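# Reload both end fixtures with blanks and lock clamps

## Task

At each of the two fixtures at the bench ends there is one blank and one finished part of equal size; the finished one has a slot cut across its top. The nest in each fixture that held one of these two parts at the start must finish with a blank in it: blue face up, lying flat on the pads, seated firmly against the stop block and against both side blocks, and with that fixture's clamp locked on it. A clamp counts as locked only once its handle has been pushed beyond its point of greatest resistance and on to its end stop; looking shut is not enough. Both finished parts must be placed in the outfeed tray at the bench's centre.

## Robot and tools

Robot: two arms, left_arm and right_arm, each on its own carriage (left_rail, right_rail) on one shared floor track along y at x = 0. left_rail is always the +y carriage. Each arm base sits at x = 0, y = its carriage's position_m, z = 0.03 m, facing +x. left_arm carries a left hand, right_arm a right hand (mirror images), each with index, middle, ring fingers and a thumb.

Scene frame (all result positions): fixed to the table, table top z = 0, +z up, +x the way the arms face, +y to their left. The table edge is at x = 0.31 m. Positions in metres, quaternions wxyz, velocities m/s and rad/s.

Hand point frame (right hand): +z runs along straight fingers toward the tips, +x across the palm away from the thumb, +y out of the palm's face. On the left hand +x points toward the thumb. A rigid mast near the wrist on the palm side can collide with things.

Row layout (execute_actions rows and move target): one flat list of 48 numbers, each in [-1, 1], covering both arms. Numbers 1-24 are left: dx, dy, dz, rx, ry, rz, then index_mcp, index_abd, index_pip, index_dip, middle_mcp, middle_abd, middle_pip, middle_dip, ring_mcp, ring_abd, ring_pip, ring_dip, thumb_cmc, thumb_axl, thumb_mcp, thumb_ipl, current_limit, speed. Numbers 25-48 repeat this for the right arm and hand.

Pose numbers: dx, dy, dz, rx, ry, rz are an offset, not a pose, measured from that arm's Hand target as it stood when the action or move began, in that Hand target's own axes. 1.0 = 0.6 m or 180 degrees; rx, ry, rz form one rotation vector. Every row in an action counts from the same start, so a repeated offset in a new action moves further. All six zero re-commands the current Hand target. Orientation commands are clipped to 32 degrees from the measured orientation per step.

Hand numbers are goals, not increments: each joint value maps linearly between its two stops; toward -1 generally bends/curls (mcp, pip, dip toward the palm; thumb_cmc swings the thumb in front of the palm). Zero is a real goal; to hold a hand unchanged, resend its hand_goal, hand_current_limit and hand_speed. current_limit scales 0 at -1 to 550 mA at +1 (start +0.4); speed sets motor speed as (speed + 1)/2 of 8.5 rad/s (start -0.6). A finger only presses while its goal lies past the object's surface.

execute_actions: actions is a list; each action may hold rows (1 to 15 rows, one per 1/30 s step), steps (1 to 450, default 15, at least one per row), until (conditions on left_rail/right_rail fields such as position_status, using [comparison, value] with =, !=, <, <=, >, >=, or {"all": {"status": "ended"}} / {"any": {"status": "ended"}}), and left_rail/right_rail commands: position_m (absolute carriage place along y: left_rail -1.1 to 2 m, right_rail -2 to 1.1 m), speed_m_s (0.01 to 1), acceleration_factor (0.1 to 1), or stop: true. After the last row the arm keeps heading for that row's target. cameras picks images (empty actions list returns all images and the scene number). To drive: send position_m, then an action with until position_status != moving. Let a carriage arrive before working with its arm. Carriages must stay about 0.98 m apart.

move: target is one 48-number row or up to 15 rows, all offsets from the same starting Hand targets; straight-line paths, ending together, max 10 s. speed in m/s (0.002 to 3.2, default 0.25), blend in m for corner rounding, stop_force in N (4 to 120) ends an arm's path on felt contact; zero (with stop_force) resets the force baseline; blocking=false returns early (not with stop_force). The result adds a move: line (done, off_target, held, fault, moving) and limits info. While a move runs, use only wait or stop before new rows.

wait: seconds 0 to 10. stop: brakes a running move. zoom_image: camera (cam_high, cam_bench_left, cam_bench_right, cam_left_wrist, cam_right_wrist) and region [x0, y0, x1, y1] pixels, at most 504 square, on the newest image. zero_wrist_force: arm left_arm or right_arm. finished_scene: scene = current scene number; cannot be undone.

Results: end_effector_position and quat per arm, Hand target (base for the next offsets), Joint positions (rail m, then six joints rad), Joint velocities, joint torques, Wrist force/torque (flange axes; a third line gives the peak since last shown), hand_goal, hand_measured, hand_current_ma, hand_state (moving, goal, blocked, overload), position_status (moving, done, contact_stop, time_out, stopped, stopped_with_arm, stopped_for_other_arm, stopped_for_other_carriage) and position_answer (taken, not_taken). MOTOR HOT or fault lines warn of stops.

Avoid: anything falling off the table (task fails), dropping parts or releasing them while moving, hitting fixed or heavy objects, any contact between the two arms or hands, pressing past a firm contact (stiff arms fault easily; roughly 150 N force or joint torque limits stop an arm for 10 s), sudden starts in rows (ramp offsets about 0.01 per row), paths near an arm's own base, and holding a finger motor at 495 mA or more for long (it shuts down).

Each tool is called after "Emit:" by a JSON object that holds its "method" and its "body".

## Session

Emit:
{"method": "execute_actions", "body": {"actions": []}}

Scene clock: 0.00 s.
left_arm: end_effector_position=(+0.4214, +1.4359, +0.2600) hand_goal=(+0.754, +0.000, +0.576, +0.696, +0.754, +0.000, +0.576, +0.696, +0.754, +0.000, +0.576, +0.696, +0.714, +0.678, +0.226, +0.168) hand_measured=(+0.754, +0.000, +0.576, +0.696, +0.754, +0.000, +0.576, +0.696, +0.754, +0.000, +0.576, +0.696, +0.714, +0.678, +0.226, +0.168) hand_current_ma=(+0, +0, +0, +0, +0, +0, +0, +0, +0, +0, +0, +0, +0, +0, +0, +0) hand_state=(goal, goal, goal, goal, goal, goal, goal, goal, goal, goal, goal, goal, goal, goal, goal, goal) hand_current_limit=0.40 hand_speed=-0.60 end_effector_quat_wxyz=(+0.000, +1.000, +0.000, +0.000) | right_arm: end_effector_position=(+0.4214, -0.6304, +0.2600) hand_goal=(+0.754, +0.000, +0.576, +0.696, +0.754, +0.000, +0.576, +0.696, +0.754, +0.000, +0.576, +0.696, +0.714, +0.678, +0.226, +0.168) hand_measured=(+0.754, +0.000, +0.576, +0.696, +0.754, +0.000, +0.576, +0.696, +0.754, +0.000, +0.576, +0.696, +0.714, +0.678, +0.226, +0.168) hand_current_ma=(+0, +0, +0, +0, +0, +0, +0, +0, +0, +0, +0, +0, +0, +0, +0, +0) hand_state=(goal, goal, goal, goal, goal, goal, goal, goal, goal, goal, goal, goal, goal, goal, goal, goal) hand_current_limit=0.40 hand_speed=-0.60 end_effector_quat_wxyz=(+0.000, +0.000, +1.000, +0.000)
Joint positions: left_arm=[1.455 -0.281 -1.556 2.144 0.983 1.571 -1.851] | right_arm=[-0.782 -0.281 -1.556 2.144 0.983 1.571 1.29]
Joint velocities: within noise
Joint torques (N m): no reading
Wrist force (N): no reading
Wrist torque (N m): no reading
Wrist force, peak (N): no reading
Hand target: left_arm +0.4214, +1.4359, +0.2600; +0.000, +1.000, +0.000, +0.000 | right_arm +0.4214, -0.6304, +0.2600; +0.000, +0.000, +1.000, +0.000
left_rail: position_m=1.455 position_status=done
right_rail: position_m=-0.782 position_status=done

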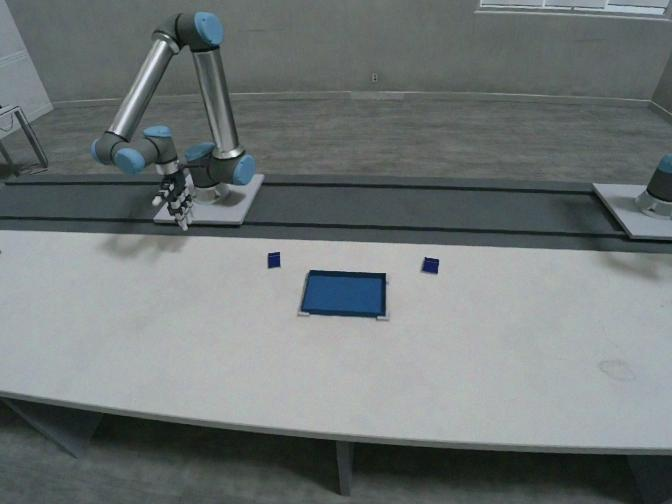

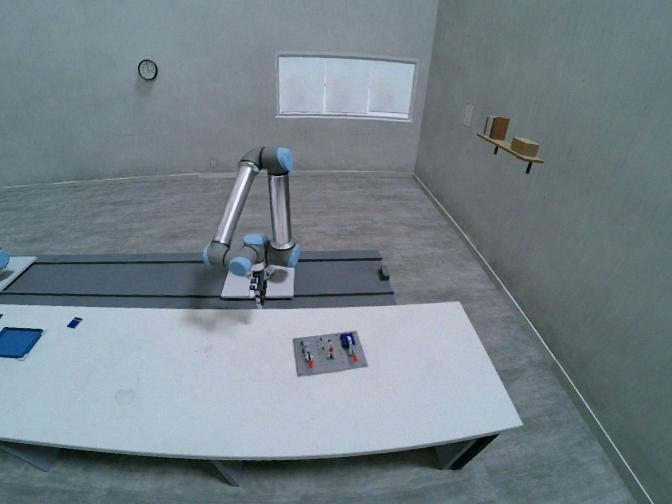

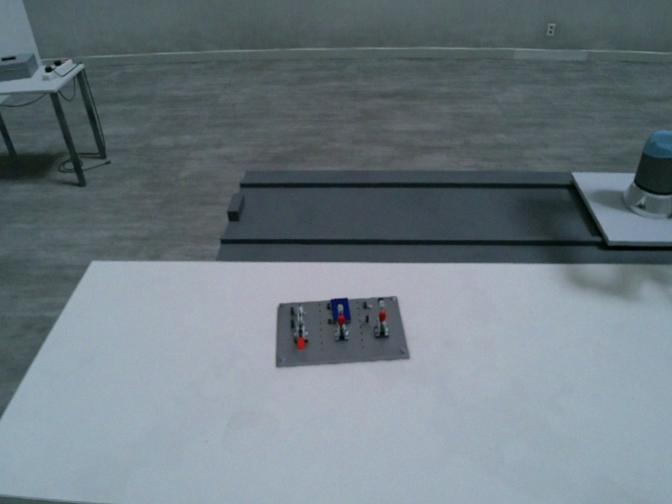

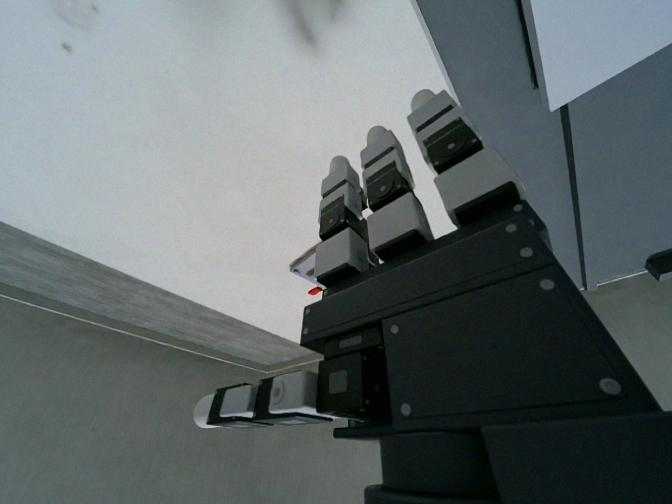

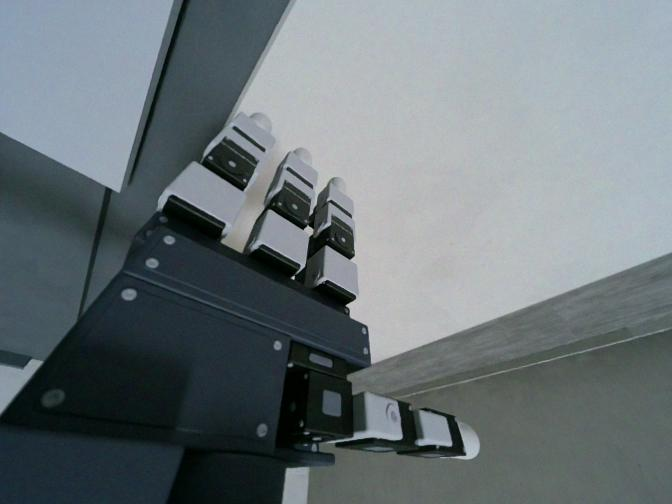

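Emit:
{"method": "zoom_image", "body": {"camera": "cam_bench_left", "region": [280, 320, 380, 390]}}

Emit:
{"method": "zoom_image", "body": {"camera": "cam_bench_right", "region": [265, 285, 420, 375]}}

Emit:
{"method": "zoom_image", "body": {"camera": "cam_high", "region": [240, 235, 460, 335]}}

Scaled by 5.040 from the camera's 672x504 image, which has a finer 960x720 frame.

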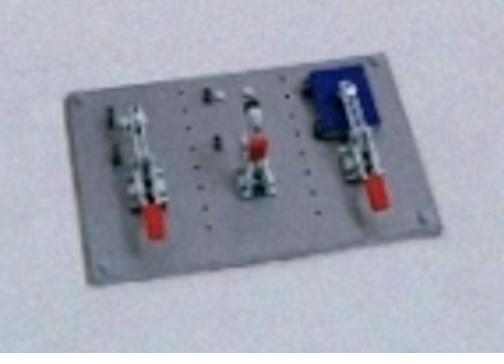

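Scaled by 3.252 from the camera's 672x504 image, which has a finer 960x720 frame.

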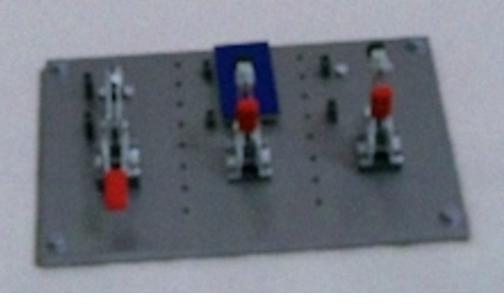

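Scaled by 2.291 from the camera's 672x504 image, which has a finer 960x720 frame.

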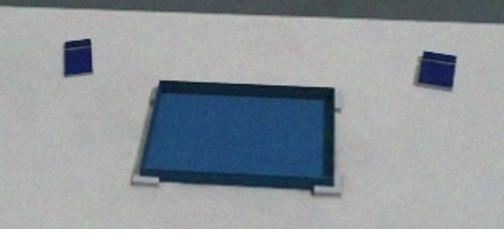

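Emit:
{"method": "execute_actions", "body": {"actions": [{"left_rail":{"position_m":1.85,"speed_m_s":0.6},"right_rail":{"position_m":-1.8,"speed_m_s":0.6},"steps":300,"until":{"all":{"status":"ended"}}}], "cameras": []}}

Emit:
{"method": "move", "body": {"target": [0.2,0,-0.2,0,0,0,0.754,0,0.576,0.696,0.754,0,0.576,0.696,0.754,0,0.576,0.696,0.714,0.678,0.226,0.168,0.4,-0.6, -0.2,-0.15,-0.2,0,0,0,0.754,0,0.576,0.696,0.754,0,0.576,0.696,0.754,0,0.576,0.696,0.714,0.678,0.226,0.168,0.4,-0.6], "speed": 0.2, "cameras": ["cam_left_wrist","cam_right_wrist","cam_bench_left","cam_bench_right"]}}

Scene clock: 153.47 s.
left_arm: end_effector_position=(+0.4214, +1.8314, +0.2600) hand_goal=(+0.754, +0.000, +0.576, +0.696, +0.754, +0.000, +0.576, +0.696, +0.754, +0.000, +0.576, +0.696, +0.714, +0.678, +0.226, +0.168) hand_measured=(+0.754, +0.000, +0.576, +0.696, +0.754, +0.000, +0.576, +0.696, +0.754, +0.000, +0.576, +0.696, +0.714, +0.678, +0.224, +0.168) hand_current_ma=(-1, +0, +1, +0, -1, +0, +1, +0, -1, +0, +1, +0, +0, -1, -3, +0) hand_state=(goal, goal, goal, goal, goal, goal, goal, goal, goal, goal, goal, goal, goal, goal, goal, goal) hand_current_limit=0.40 hand_speed=-0.60 end_effector_quat_wxyz=(+0.000, +1.000, +0.000, +0.000) | right_arm: end_effector_position=(+0.4214, -1.6486, +0.2600) hand_goal=(+0.754, +0.000, +0.576, +0.696, +0.754, +0.000, +0.576, +0.696, +0.754, +0.000, +0.576, +0.696, +0.714, +0.678, +0.226, +0.168) hand_measured=(+0.754, +0.000, +0.576, +0.696, +0.754, +0.000, +0.576, +0.696, +0.754, +0.000, +0.576, +0.696, +0.714, +0.678, +0.224, +0.168) hand_current_ma=(-2, +0, +2, +0, -2, +0, +2, +0, -2, +0, +2, +0, +1, -2, -8, -1) hand_state=(goal, goal, goal, goal, goal, goal, goal, goal, goal, goal, goal, goal, goal, goal, goal, goal) hand_current_limit=0.40 hand_speed=-0.60 end_effector_quat_wxyz=(+0.000, +0.000, +1.000, +0.000)
Joint positions: left_arm=[1.85 -0.281 -1.556 2.144 0.983 1.571 -1.851] | right_arm=[-1.8 -0.281 -1.556 2.144 0.983 1.571 1.29]
Joint torques (N m): left_arm=[1.96 -32.91 -30.12 4.26 0.23 0.58] | right_arm=[0.44 -32.65 -28.7 4.57 -0.06 -0.3]
Wrist force (N): left_arm=[0.0 0.5 0.2] | right_arm=[0.0 -0.4 -0.1]
Wrist torque (N m): left_arm=[0.05 0.00 -0.01] | right_arm=[-0.05 0.00 0.00]
Wrist force, peak (N): left_arm=[-0.5 1.5 0.4] | right_arm=[0.0 -1.5 -0.7]
Hand target: left_arm +0.4214, +1.8314, +0.2600; +0.000, +1.000, +0.000, +0.000 | right_arm +0.4214, -1.6486, +0.2600; +0.000, +0.000, +1.000, +0.000
left_rail: position_m=1.850 speed_m_s=0.60 position_status=done
right_rail: position_m=-1.800 speed_m_s=0.60 position_status=done
No camera images: "cameras" was empty.

Scene clock: 155.00 s.
left_arm: end_effector_position=(+0.5413, +1.8314, +0.3800) hand_goal=(+0.754, +0.000, +0.576, +0.696, +0.754, +0.000, +0.576, +0.696, +0.754, +0.000, +0.576, +0.696, +0.714, +0.678, +0.226, +0.168) hand_measured=(+0.754, +0.000, +0.576, +0.696, +0.754, +0.000, +0.576, +0.696, +0.754, +0.000, +0.576, +0.696, +0.714, +0.678, +0.224, +0.168) hand_current_ma=(-1, +0, +1, +0, -1, +0, +1, +0, -1, +0, +1, +0, +0, -1, -4, +0) hand_state=(goal, goal, goal, goal, goal, goal, goal, goal, goal, goal, goal, goal, goal, goal, goal, goal) hand_current_limit=0.40 hand_speed=-0.60 end_effector_quat_wxyz=(+0.000, +1.000, +0.000, +0.000) | right_arm: end_effector_position=(+0.5413, -1.7386, +0.3800) hand_goal=(+0.754, +0.000, +0.576, +0.696, +0.754, +0.000, +0.576, +0.696, +0.754, +0.000, +0.576, +0.696, +0.714, +0.678, +0.226, +0.168) hand_measured=(+0.754, +0.000, +0.576, +0.696, +0.754, +0.000, +0.576, +0.696, +0.754, +0.000, +0.576, +0.696, +0.714, +0.678, +0.224, +0.168) hand_current_ma=(-2, +0, +2, +0, -2, +0, +2, +0, -2, +0, +2, +0, +1, -2, -9, -1) hand_state=(goal, goal, goal, goal, goal, goal, goal, goal, goal, goal, goal, goal, goal, goal, goal, goal) hand_current_limit=0.40 hand_speed=-0.60 end_effector_quat_wxyz=(+0.000, +0.000, +1.000, +0.000)
Joint positions: left_arm=[1.85 -0.212 -1.449 1.792 1.228 1.571 -1.783] | right_arm=[-1.8 -0.388 -1.455 1.799 1.227 1.571 1.183]
Joint torques (N m): left_arm=[16.95 -33.38 -40.02 8.52 4.5 2.28] | right_arm=[-11.61 -34.5 -43.32 8.61 2.21 -3.19]
Wrist force (N): left_arm=[-0.1 0.5 0.0] | right_arm=[-0.1 -0.4 -0.5]
Wrist torque (N m): left_arm=[0.04 0.02 -0.07] | right_arm=[-0.01 0.01 0.15]
Wrist force, peak (N): left_arm=[-1.3 0.3 1.0] | right_arm=[-0.6 -1.4 -1.2]
Hand target: left_arm +0.5414, +1.8314, +0.3800; +0.000, +1.000, +0.000, +0.000 | right_arm +0.5414, -1.7386, +0.3800; +0.000, +0.000, +1.000, +0.000
Off the commanded pose: left_arm 0.000 m, 0 deg | right_arm 0.000 m, 0 deg.
left_rail: position_m=1.850 speed_m_s=0.60 position_status=done
right_rail: position_m=-1.800 speed_m_s=0.60 position_status=done
move: done
camera_calibration:
cam_left_wrist: T_world_to_cam=[[-0.765884, 0.642729, -0.0179211, -0.779259], [0.416972, 0.517699, 0.747076, -1.50749], [0.489445, 0.564701, -0.664497, -0.927435], [0, 0, 0, 1]] pos_world=[0.485688, 1.805, 0.495968]
cam_right_wrist: T_world_to_cam=[[0.749172, 0.662306, -0.0095814, 0.781428], [0.472266, -0.523952, 0.708829, -1.47379], [0.464442, -0.53556, -0.705315, -0.787879], [0, 0, 0, 1]] pos_world=[0.476521, -1.7117, 0.496451]
Images, in order (width x height): cam_bench_left 672x504, cam_bench_right 672x504, cam_left_wrist 672x504, cam_right_wrist 672x504.

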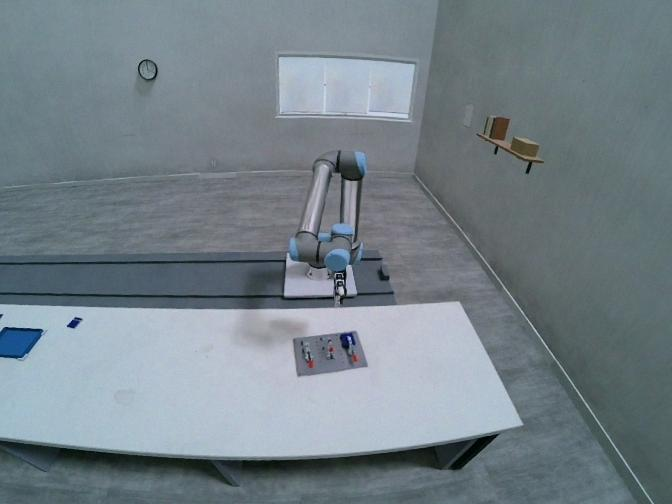

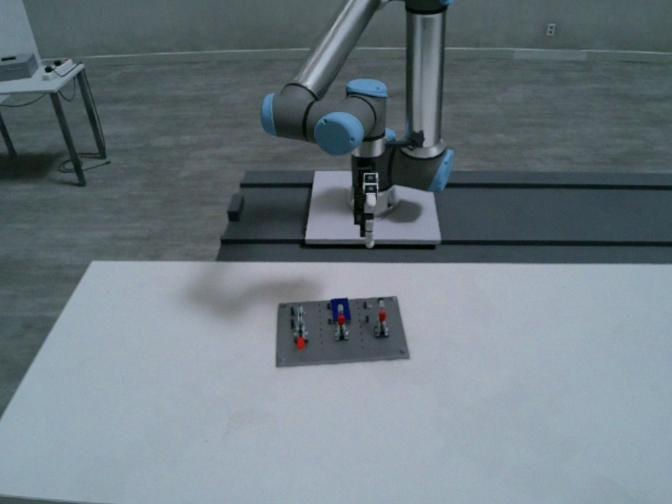

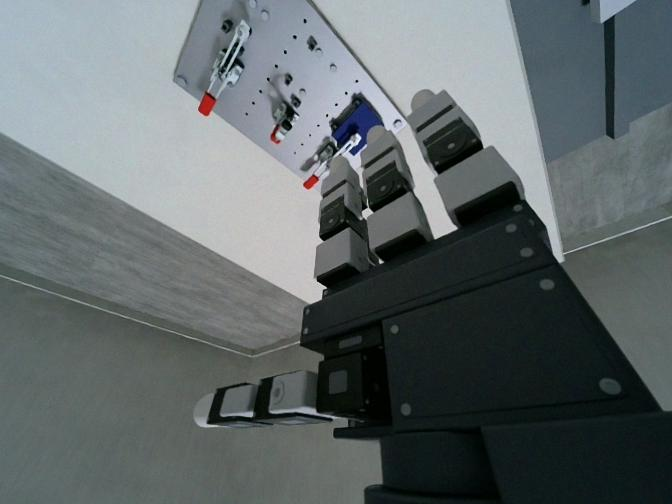

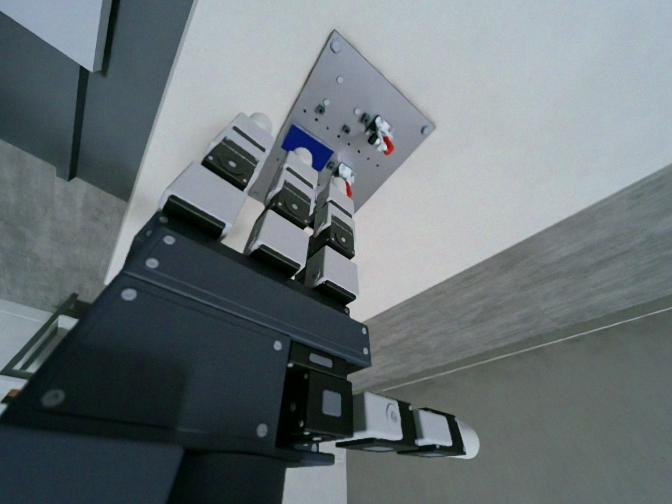

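Emit:
{"method": "move", "body": {"target": [-0.167,-0.167,0.05,0,0,0,0.754,0,0.576,0.696,0.754,0,0.576,0.696,0.754,0,0.576,0.696,0.714,0.678,0.226,0.168,0.4,-0.6, 0.167,-0.167,0.05,0,0,0,0.754,0,0.576,0.696,0.754,0,0.576,0.696,0.754,0,0.576,0.696,0.714,0.678,0.226,0.168,0.4,-0.6], "speed": 0.2, "cameras": ["cam_left_wrist","cam_right_wrist"]}}

Emit:
{"method": "zoom_image", "body": {"camera": "cam_left_wrist", "region": [100, 0, 400, 225]}}

Emit:
{"method": "zoom_image", "body": {"camera": "cam_right_wrist", "region": [250, 0, 550, 225]}}

Scene clock: 185.30 s.
left_arm: end_effector_position=(+0.4412, +1.9315, +0.3500) hand_goal=(+0.754, +0.000, +0.576, +0.696, +0.754, +0.000, +0.576, +0.696, +0.754, +0.000, +0.576, +0.696, +0.714, +0.678, +0.226, +0.168) hand_measured=(+0.754, +0.000, +0.576, +0.696, +0.754, +0.000, +0.576, +0.696, +0.754, +0.000, +0.576, +0.696, +0.714, +0.678, +0.224, +0.168) hand_current_ma=(-1, +0, +1, +0, -1, +0, +1, +0, -1, +0, +1, +0, +0, -1, -4, +0) hand_state=(goal, goal, goal, goal, goal, goal, goal, goal, goal, goal, goal, goal, goal, goal, goal, goal) hand_current_limit=0.40 hand_speed=-0.60 end_effector_quat_wxyz=(+0.000, +1.000, +0.000, +0.000) | right_arm: end_effector_position=(+0.4412, -1.8388, +0.3500) hand_goal=(+0.754, +0.000, +0.576, +0.696, +0.754, +0.000, +0.576, +0.696, +0.754, +0.000, +0.576, +0.696, +0.714, +0.678, +0.226, +0.168) hand_measured=(+0.754, +0.000, +0.576, +0.696, +0.754, +0.000, +0.576, +0.696, +0.754, +0.000, +0.576, +0.696, +0.714, +0.678, +0.224, +0.168) hand_current_ma=(-2, +0, +2, +0, -2, +0, +2, +0, -2, +0, +2, +0, +1, -2, -9, -1) hand_state=(goal, goal, goal, goal, goal, goal, goal, goal, goal, goal, goal, goal, goal, goal, goal, goal) hand_current_limit=0.40 hand_speed=-0.60 end_effector_quat_wxyz=(+0.000, +0.000, +1.000, +0.000)
Joint positions: left_arm=[1.85 -0.018 -1.554 1.961 1.163 1.571 -1.589] | right_arm=[-1.8 -0.698 -1.578 1.986 1.163 1.571 0.873]
Joint torques (N m): left_arm=[17.12 -58.22 -25.29 0.62 4.48 2.42] | right_arm=[-11.94 -45.6 -22.18 0.36 -3.68 -3.08]
Wrist force (N): left_arm=[-0.3 0.4 0.1] | right_arm=[0.0 -0.5 0.2]
Wrist torque (N m): left_arm=[0.03 0.02 -0.04] | right_arm=[-0.08 0.00 0.16]
Wrist force, peak (N): left_arm=[1.0 1.6 -0.4] | right_arm=[1.0 -1.4 0.2]
Hand target: left_arm +0.4412, +1.9316, +0.3500; +0.000, +1.000, +0.000, +0.000 | right_arm +0.4412, -1.8388, +0.3500; +0.000, +0.000, +1.000, +0.000
Off the commanded pose: left_arm 0.000 m, 0 deg | right_arm 0.000 m, 0 deg.
left_rail: position_m=1.850 speed_m_s=0.60 position_status=done
right_rail: position_m=-1.800 speed_m_s=0.60 position_status=done
move: done
camera_calibration:
cam_left_wrist: T_world_to_cam=[[-0.765885, 0.642728, -0.0179199, -0.920797], [0.417009, 0.517742, 0.747025, -1.49524], [0.489412, 0.564663, -0.664554, -0.954791], [0, 0, 0, 1]] pos_world=[0.385588, 1.9051, 0.465968]
cam_right_wrist: T_world_to_cam=[[0.749172, 0.662305, -0.00967528, 0.922548], [0.472291, -0.52388, 0.708866, -1.45762], [0.464417, -0.535632, -0.705277, -0.816178], [0, 0, 0, 1]] pos_world=[0.376321, -1.8118, 0.466551]
Images, in order (width x height): cam_left_wrist 672x504, cam_right_wrist 672x504.

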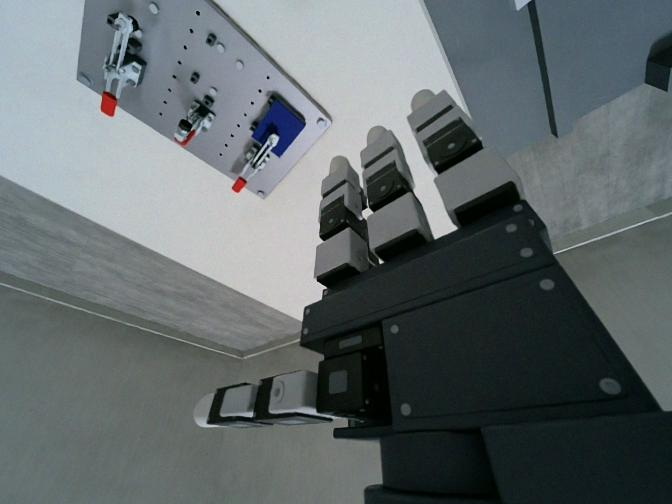

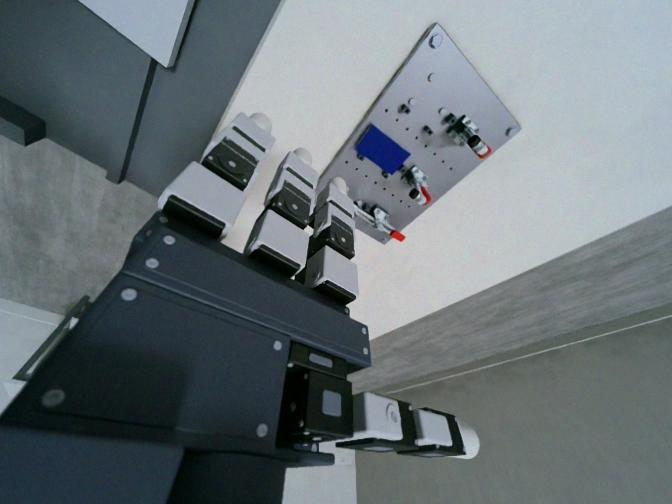

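Scaled by 1.680 from the camera's 672x504 image, which has a finer 960x720 frame.

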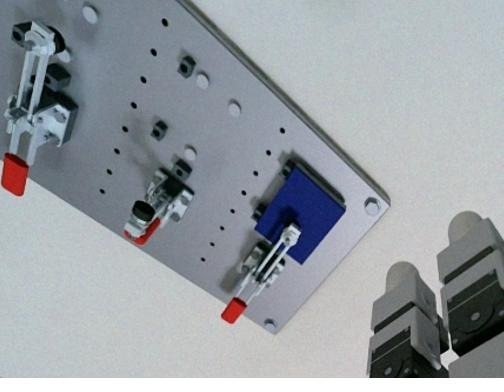

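Scaled by 1.680 from the camera's 672x504 image, which has a finer 960x720 frame.

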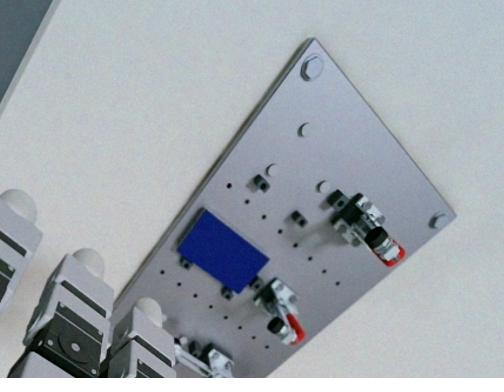

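Emit:
{"method": "zoom_image", "body": {"camera": "cam_left_wrist", "region": [210, 70, 345, 205]}}

Emit:
{"method": "zoom_image", "body": {"camera": "cam_left_wrist", "region": [90, 0, 225, 135]}}

Emit:
{"method": "zoom_image", "body": {"camera": "cam_right_wrist", "region": [340, 100, 475, 235]}}

Emit:
{"method": "zoom_image", "body": {"camera": "cam_right_wrist", "region": [380, 20, 515, 155]}}

Scaled by 3.733 from the camera's 672x504 image, which has a finer 960x720 frame.

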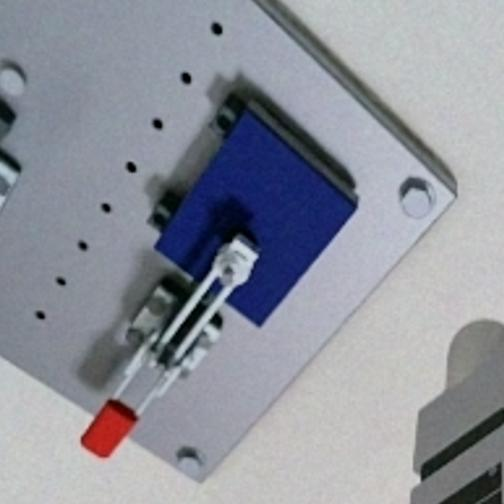

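Scaled by 3.733 from the camera's 672x504 image, which has a finer 960x720 frame.

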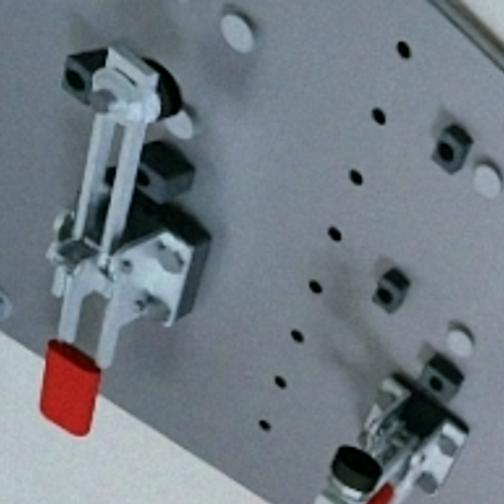

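Scaled by 3.733 from the camera's 672x504 image, which has a finer 960x720 frame.

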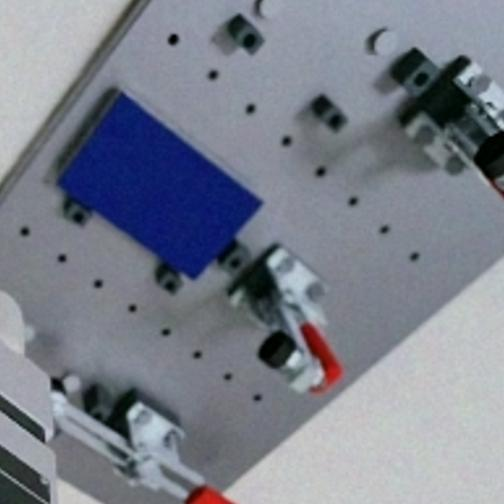

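Scaled by 3.733 from the camera's 672x504 image, which has a finer 960x720 frame.

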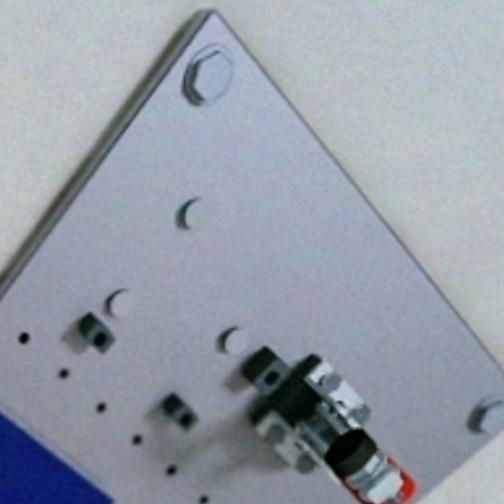

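Emit:
{"method": "move", "body": {"target": [0.075,-0.024,0.177,0,0,0,0.754,0,0.576,0.696,0.754,0,0.576,0.696,0.754,0,0.576,0.696,0.714,0.678,0.226,0.168,0.4,-0.6, -0.0713,-0.03,0.177,0,0,0,0.754,0,0.576,0.696,0.754,0,0.576,0.696,0.754,0,0.576,0.696,0.714,0.678,0.226,0.168,0.4,-0.6], "speed": 0.2, "cameras": ["cam_left_wrist","cam_right_wrist"]}}

Emit:
{"method": "zoom_image", "body": {"camera": "cam_left_wrist", "region": [190, 40, 370, 220]}}

Emit:
{"method": "zoom_image", "body": {"camera": "cam_right_wrist", "region": [300, 50, 480, 230]}}

Scene clock: 239.73 s.
left_arm: end_effector_position=(+0.4862, +1.9460, +0.2439) hand_goal=(+0.754, +0.000, +0.576, +0.696, +0.754, +0.000, +0.576, +0.696, +0.754, +0.000, +0.576, +0.696, +0.714, +0.678, +0.226, +0.168) hand_measured=(+0.754, +0.000, +0.576, +0.696, +0.754, +0.000, +0.576, +0.696, +0.754, +0.000, +0.576, +0.696, +0.714, +0.678, +0.224, +0.168) hand_current_ma=(-1, +0, +1, +0, -1, +0, +1, +0, -1, +0, +1, +0, +0, -1, -4, +0) hand_state=(goal, goal, goal, goal, goal, goal, goal, goal, goal, goal, goal, goal, goal, goal, goal, goal) hand_current_limit=0.40 hand_speed=-0.60 end_effector_quat_wxyz=(+0.000, +1.000, +0.000, +0.000) | right_arm: end_effector_position=(+0.4839, -1.8568, +0.2439) hand_goal=(+0.754, +0.000, +0.576, +0.696, +0.754, +0.000, +0.576, +0.696, +0.754, +0.000, +0.576, +0.696, +0.714, +0.678, +0.226, +0.168) hand_measured=(+0.754, +0.000, +0.576, +0.696, +0.754, +0.000, +0.576, +0.696, +0.754, +0.000, +0.576, +0.696, +0.714, +0.678, +0.224, +0.168) hand_current_ma=(-2, +0, +2, +0, -2, +0, +2, +0, -2, +0, +2, +0, +1, -2, -9, -1) hand_state=(goal, goal, goal, goal, goal, goal, goal, goal, goal, goal, goal, goal, goal, goal, goal, goal) hand_current_limit=0.40 hand_speed=-0.60 end_effector_quat_wxyz=(+0.000, +0.000, +1.000, +0.000)
Joint positions: left_arm=[1.85 0.015 -1.384 1.983 0.972 1.571 -1.556] | right_arm=[-1.8 -0.668 -1.408 2.012 0.966 1.571 0.903]
Joint torques (N m): left_arm=[16.96 -32.11 -35.47 0.39 4.11 1.84] | right_arm=[10.49 -33.51 -39.07 0.08 -1.72 2.37]
Wrist force (N): left_arm=[0.0 0.2 0.3] | right_arm=[0.1 -0.2 -0.2]
Wrist torque (N m): left_arm=[0.02 0.01 -0.04] | right_arm=[0.00 -0.02 -0.15]
Wrist force, peak (N): left_arm=[-0.8 0.5 -1.4] | right_arm=[0.4 -0.8 -1.6]
Hand target: left_arm +0.4862, +1.9460, +0.2438; +0.000, +1.000, +0.000, +0.000 | right_arm +0.4840, -1.8569, +0.2438; +0.000, +0.000, +1.000, +0.000
Off the commanded pose: left_arm 0.000 m, 0 deg | right_arm 0.000 m, 0 deg.
left_rail: position_m=1.850 speed_m_s=0.60 position_status=done
right_rail: position_m=-1.800 speed_m_s=0.60 position_status=done
move: done
camera_calibration:
cam_left_wrist: T_world_to_cam=[[-0.765857, 0.642763, -0.0178709, -0.897661], [0.417022, 0.517657, 0.747077, -1.44202], [0.489444, 0.564701, -0.664497, -1.05551], [0, 0, 0, 1]] pos_world=[0.430488, 1.9195, 0.359868]
cam_right_wrist: T_world_to_cam=[[0.749172, 0.662305, -0.00967528, 0.90152], [0.472291, -0.52388, 0.708866, -1.41206], [0.464417, -0.535632, -0.705277, -0.920534], [0, 0, 0, 1]] pos_world=[0.419021, -1.8299, 0.360451]
Images, in order (width x height): cam_left_wrist 672x504, cam_right_wrist 672x504.

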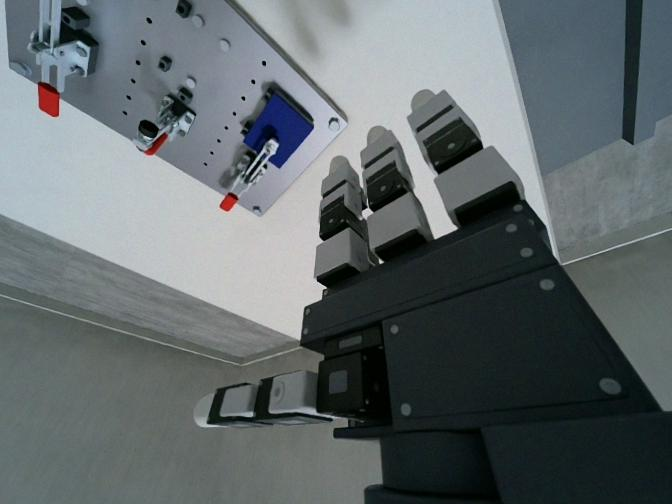

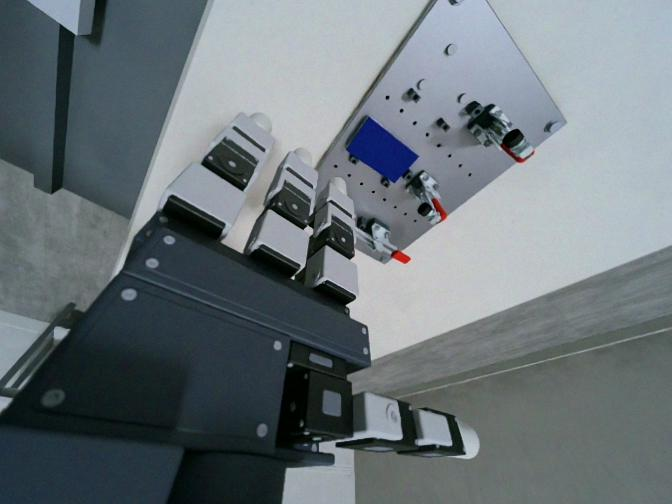

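Scaled by 2.800 from the camera's 672x504 image, which has a finer 960x720 frame.

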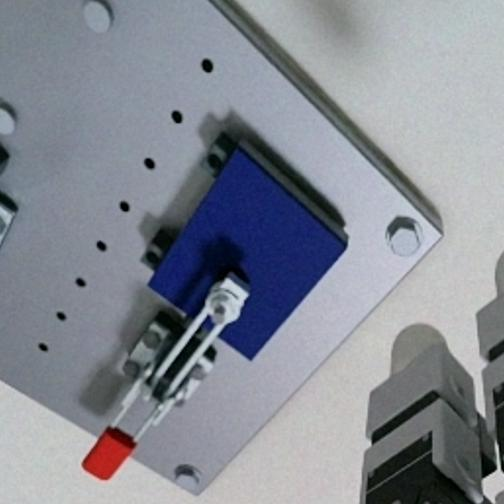

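Scaled by 2.800 from the camera's 672x504 image, which has a finer 960x720 frame.

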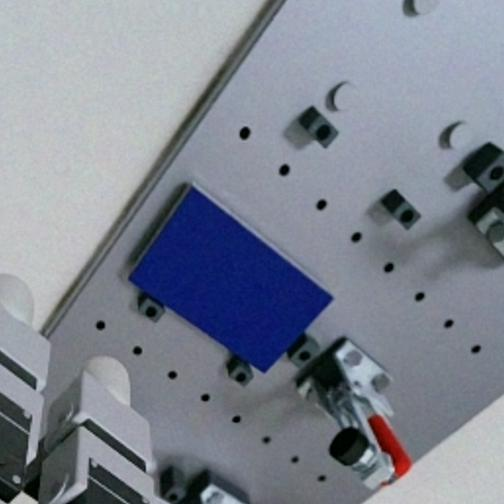

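Emit:
{"method": "execute_actions", "body": {"actions": [{"left_rail":{"position_m":0.6},"right_rail":{"position_m":-0.6},"steps":300,"until":{"all":{"status":"ended"}}}], "cameras": []}}

Emit:
{"method": "move", "body": {"target": [-0.18,0.663,0,0,0,0,0.754,0,0.576,0.696,0.754,0,0.576,0.696,0.754,0,0.576,0.696,0.714,0.678,0.226,0.168,0.4,-0.6, 0.138,0.605,0,0,0,0,0.754,0,0.576,0.696,0.754,0,0.576,0.696,0.754,0,0.576,0.696,0.714,0.678,0.226,0.168,0.4,-0.6], "speed": 0.25, "cameras": ["cam_left_wrist","cam_right_wrist","cam_high"]}}

Scene clock: 270.77 s.
left_arm: end_effector_position=(+0.4862, +0.6960, +0.2438) hand_goal=(+0.754, +0.000, +0.576, +0.696, +0.754, +0.000, +0.576, +0.696, +0.754, +0.000, +0.576, +0.696, +0.714, +0.678, +0.226, +0.168) hand_measured=(+0.754, +0.000, +0.576, +0.696, +0.754, +0.000, +0.576, +0.696, +0.754, +0.000, +0.576, +0.696, +0.714, +0.678, +0.224, +0.168) hand_current_ma=(-1, +0, +1, +0, -1, +0, +1, +0, -1, +0, +1, +0, +0, -1, -4, +0) hand_state=(goal, goal, goal, goal, goal, goal, goal, goal, goal, goal, goal, goal, goal, goal, goal, goal) hand_current_limit=0.40 hand_speed=-0.60 end_effector_quat_wxyz=(+0.000, +1.000, +0.000, +0.000) | right_arm: end_effector_position=(+0.4840, -0.6568, +0.2438) hand_goal=(+0.754, +0.000, +0.576, +0.696, +0.754, +0.000, +0.576, +0.696, +0.754, +0.000, +0.576, +0.696, +0.714, +0.678, +0.226, +0.168) hand_measured=(+0.754, +0.000, +0.576, +0.696, +0.754, +0.000, +0.576, +0.696, +0.754, +0.000, +0.576, +0.696, +0.714, +0.678, +0.224, +0.168) hand_current_ma=(-2, +0, +2, +0, -2, +0, +2, +0, -2, +0, +2, +0, +1, -2, -9, -1) hand_state=(goal, goal, goal, goal, goal, goal, goal, goal, goal, goal, goal, goal, goal, goal, goal, goal) hand_current_limit=0.40 hand_speed=-0.60 end_effector_quat_wxyz=(+0.000, +0.000, +1.000, +0.000)
Joint positions: left_arm=[0.6 0.015 -1.384 1.983 0.972 1.571 -1.556] | right_arm=[-0.6 -0.668 -1.407 2.012 0.966 1.571 0.903]
Joint torques (N m): left_arm=[-10.59 -36.89 -30.15 0.77 2.36 2.08] | right_arm=[-1.29 -56.11 -21.79 2.82 1.69 1.8]
Wrist force (N): left_arm=[0.0 0.4 0.1] | right_arm=[0.0 -0.4 -0.3]
Wrist torque (N m): left_arm=[0.06 -0.01 -0.04] | right_arm=[-0.03 0.01 -0.16]
Wrist force, peak (N): left_arm=[-0.2 1.4 0.0] | right_arm=[0.5 -1.5 -0.3]
Hand target: left_arm +0.4862, +0.6960, +0.2438; +0.000, +1.000, +0.000, +0.000 | right_arm +0.4840, -0.6568, +0.2438; +0.000, +0.000, +1.000, +0.000
Off the commanded pose: left_arm 0.000 m, 0 deg | right_arm 0.000 m, 0 deg.
left_rail: position_m=0.600 speed_m_s=0.60 position_status=done
right_rail: position_m=-0.600 speed_m_s=0.60 position_status=done
No camera images: "cameras" was empty.

Scene clock: 273.07 s.
left_arm: end_effector_position=(+0.3782, +0.2982, +0.2438) hand_goal=(+0.754, +0.000, +0.576, +0.696, +0.754, +0.000, +0.576, +0.696, +0.754, +0.000, +0.576, +0.696, +0.714, +0.678, +0.226, +0.168) hand_measured=(+0.754, +0.000, +0.576, +0.696, +0.754, +0.000, +0.576, +0.696, +0.754, +0.000, +0.576, +0.696, +0.714, +0.678, +0.224, +0.168) hand_current_ma=(-1, +0, +1, +0, -1, +0, +1, +0, -1, +0, +1, +0, +0, -1, -4, +0) hand_state=(goal, goal, goal, goal, goal, goal, goal, goal, goal, goal, goal, goal, goal, goal, goal, goal) hand_current_limit=0.40 hand_speed=-0.60 end_effector_quat_wxyz=(+0.000, +1.000, +0.000, +0.000) | right_arm: end_effector_position=(+0.4012, -0.2939, +0.2438) hand_goal=(+0.754, +0.000, +0.576, +0.696, +0.754, +0.000, +0.576, +0.696, +0.754, +0.000, +0.576, +0.696, +0.714, +0.678, +0.226, +0.168) hand_measured=(+0.754, +0.000, +0.576, +0.696, +0.754, +0.000, +0.576, +0.696, +0.754, +0.000, +0.576, +0.696, +0.714, +0.678, +0.224, +0.168) hand_current_ma=(-2, +0, +2, +0, -2, +0, +2, +0, -2, +0, +2, +0, +1, -2, -9, -1) hand_state=(goal, goal, goal, goal, goal, goal, goal, goal, goal, goal, goal, goal, goal, goal, goal, goal) hand_current_limit=0.40 hand_speed=-0.60 end_effector_quat_wxyz=(+0.000, +0.000, +1.000, +0.000)
Joint positions: left_arm=[0.6 -0.979 -1.517 2.137 0.951 1.571 -2.55] | right_arm=[-0.6 0.12 -1.48 2.096 0.954 1.571 1.691]
Joint torques (N m): left_arm=[-15.38 -21.27 -34.79 7.39 -3.22 -1.78] | right_arm=[10.66 -29.37 -38.94 8.38 4.1 2.26]
Wrist force (N): left_arm=[-0.3 0.6 0.4] | right_arm=[0.1 -0.6 -0.6]
Wrist torque (N m): left_arm=[0.05 0.04 0.07] | right_arm=[0.00 -0.03 -0.15]
Wrist force, peak (N): left_arm=[-0.6 2.2 0.3] | right_arm=[-0.1 -1.9 -0.3]
Hand target: left_arm +0.3782, +0.2981, +0.2438; +0.000, +1.000, +0.000, +0.000 | right_arm +0.4012, -0.2938, +0.2438; +0.000, +0.000, +1.000, +0.000
Off the commanded pose: left_arm 0.000 m, 0 deg | right_arm 0.000 m, 0 deg.
left_rail: position_m=0.600 speed_m_s=0.60 position_status=done
right_rail: position_m=-0.600 speed_m_s=0.60 position_status=done
move: done
camera_calibration:
cam_left_wrist: T_world_to_cam=[[-0.765853, 0.642765, -0.0179617, 0.0788116], [0.417035, 0.51777, 0.746992, -0.544005], [0.48944, 0.564595, -0.664591, -0.0722476], [0, 0, 0, 1]] pos_world=[0.322588, 0.271803, 0.359768]
cam_right_wrist: T_world_to_cam=[[0.749172, 0.662305, -0.00967528, -0.0717079], [0.472291, -0.52388, 0.708866, -0.554104], [0.464417, -0.535632, -0.705277, -0.0450049], [0, 0, 0, 1]] pos_world=[0.336321, -0.266898, 0.360351]
Images, in order (width x height): cam_high 672x504, cam_left_wrist 672x504, cam_right_wrist 672x504.

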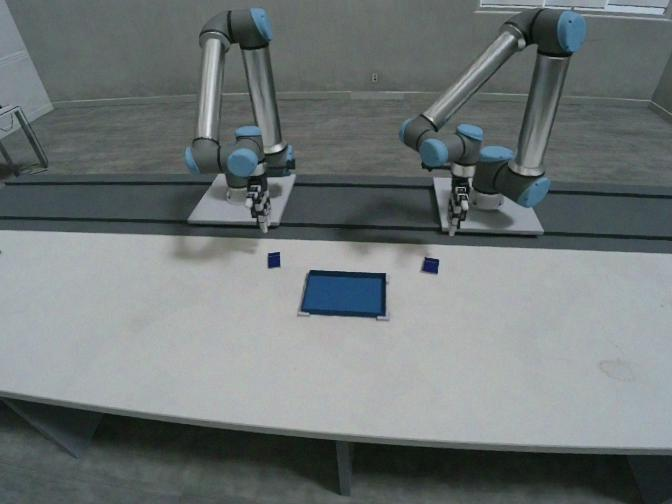

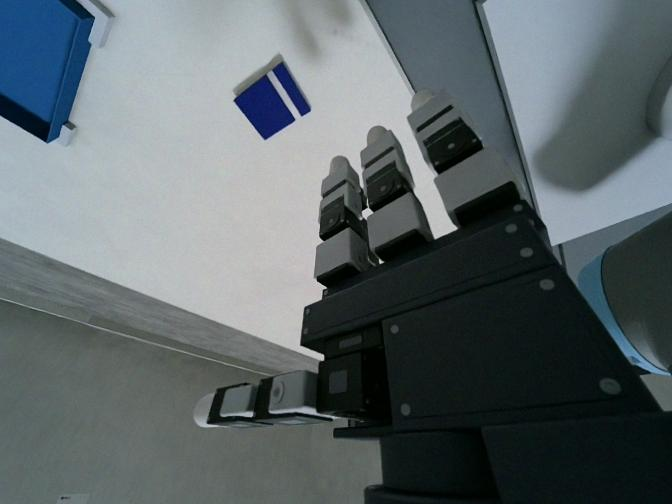

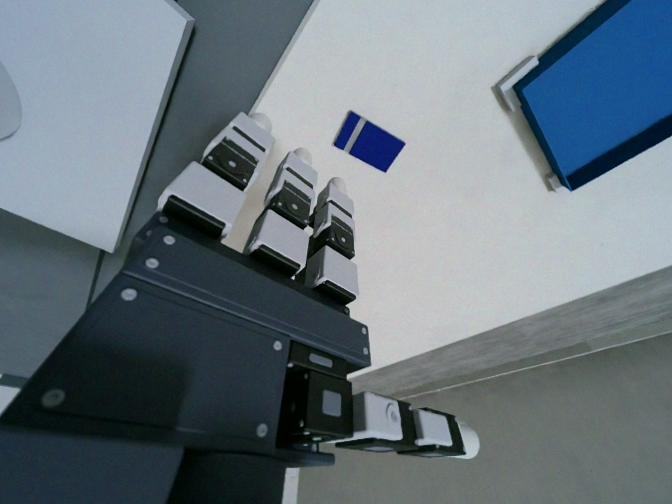

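Emit:
{"method": "zoom_image", "body": {"camera": "cam_left_wrist", "region": [212, 40, 332, 160]}}

Emit:
{"method": "zoom_image", "body": {"camera": "cam_right_wrist", "region": [310, 80, 430, 200]}}

Emit:
{"method": "zoom_image", "body": {"camera": "cam_high", "region": [250, 240, 310, 285]}}

Emit:
{"method": "zoom_image", "body": {"camera": "cam_high", "region": [400, 240, 460, 285]}}

Scaled by 4.200 from the camera's 672x504 image, which has a finer 960x720 frame.

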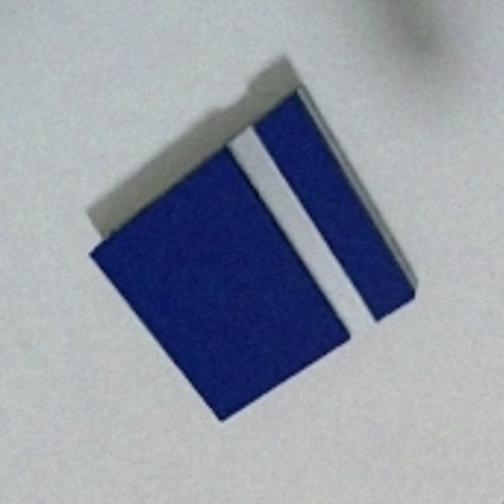

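Scaled by 4.200 from the camera's 672x504 image, which has a finer 960x720 frame.

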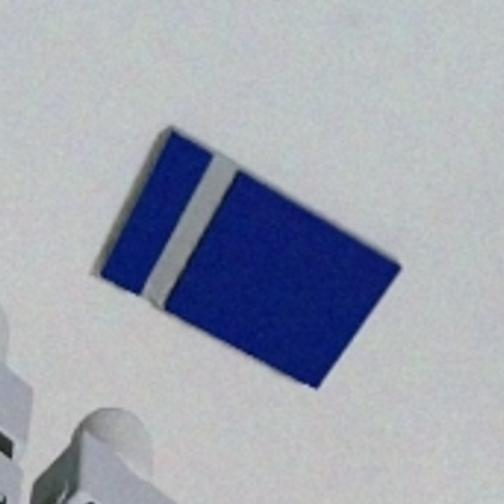

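Scaled by 8.400 from the camera's 672x504 image, which has a finer 960x720 frame.

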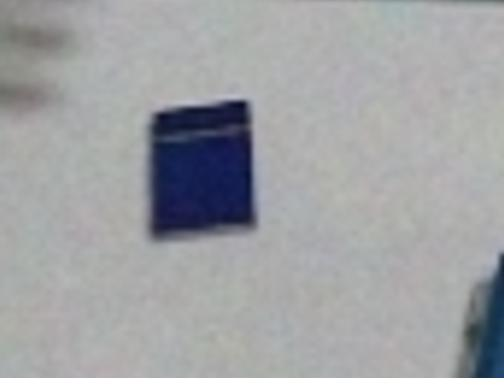

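Scaled by 8.400 from the camera's 672x504 image, which has a finer 960x720 frame.

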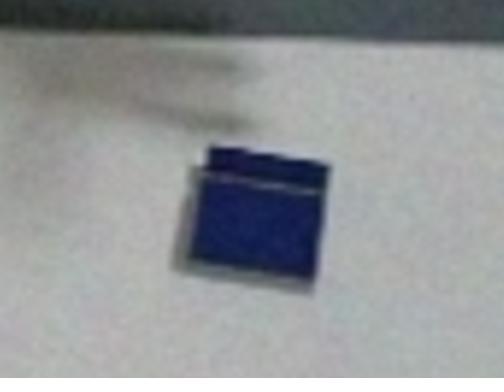

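Emit:
{"method": "zoom_image", "body": {"camera": "cam_right_wrist", "region": [470, 0, 672, 210]}}

Emit:
{"method": "zoom_image", "body": {"camera": "cam_high", "region": [290, 255, 400, 335]}}

Emit:
{"method": "zoom_image", "body": {"camera": "cam_left_wrist", "region": [0, 0, 200, 200]}}

Scaled by 2.400 from the camera's 672x504 image, which has a finer 960x720 frame.

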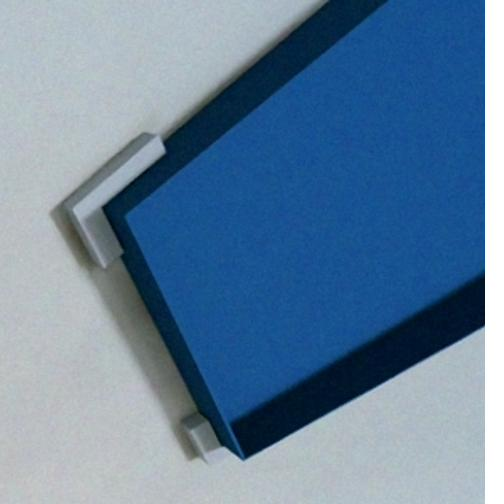

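Scaled by 4.582 from the camera's 672x504 image, which has a finer 960x720 frame.

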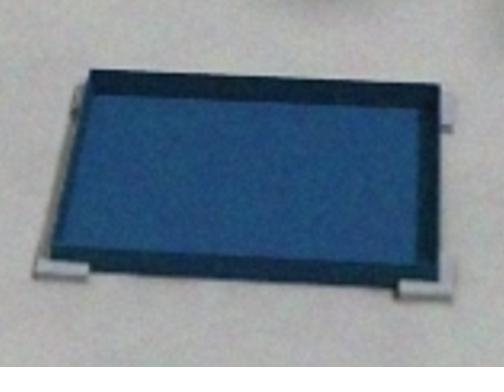

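Scaled by 2.520 from the camera's 672x504 image, which has a finer 960x720 frame.

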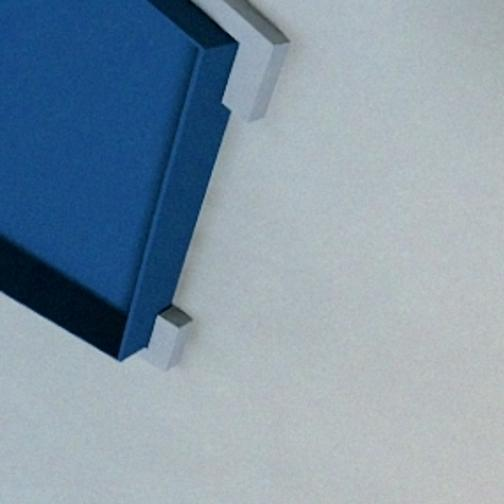

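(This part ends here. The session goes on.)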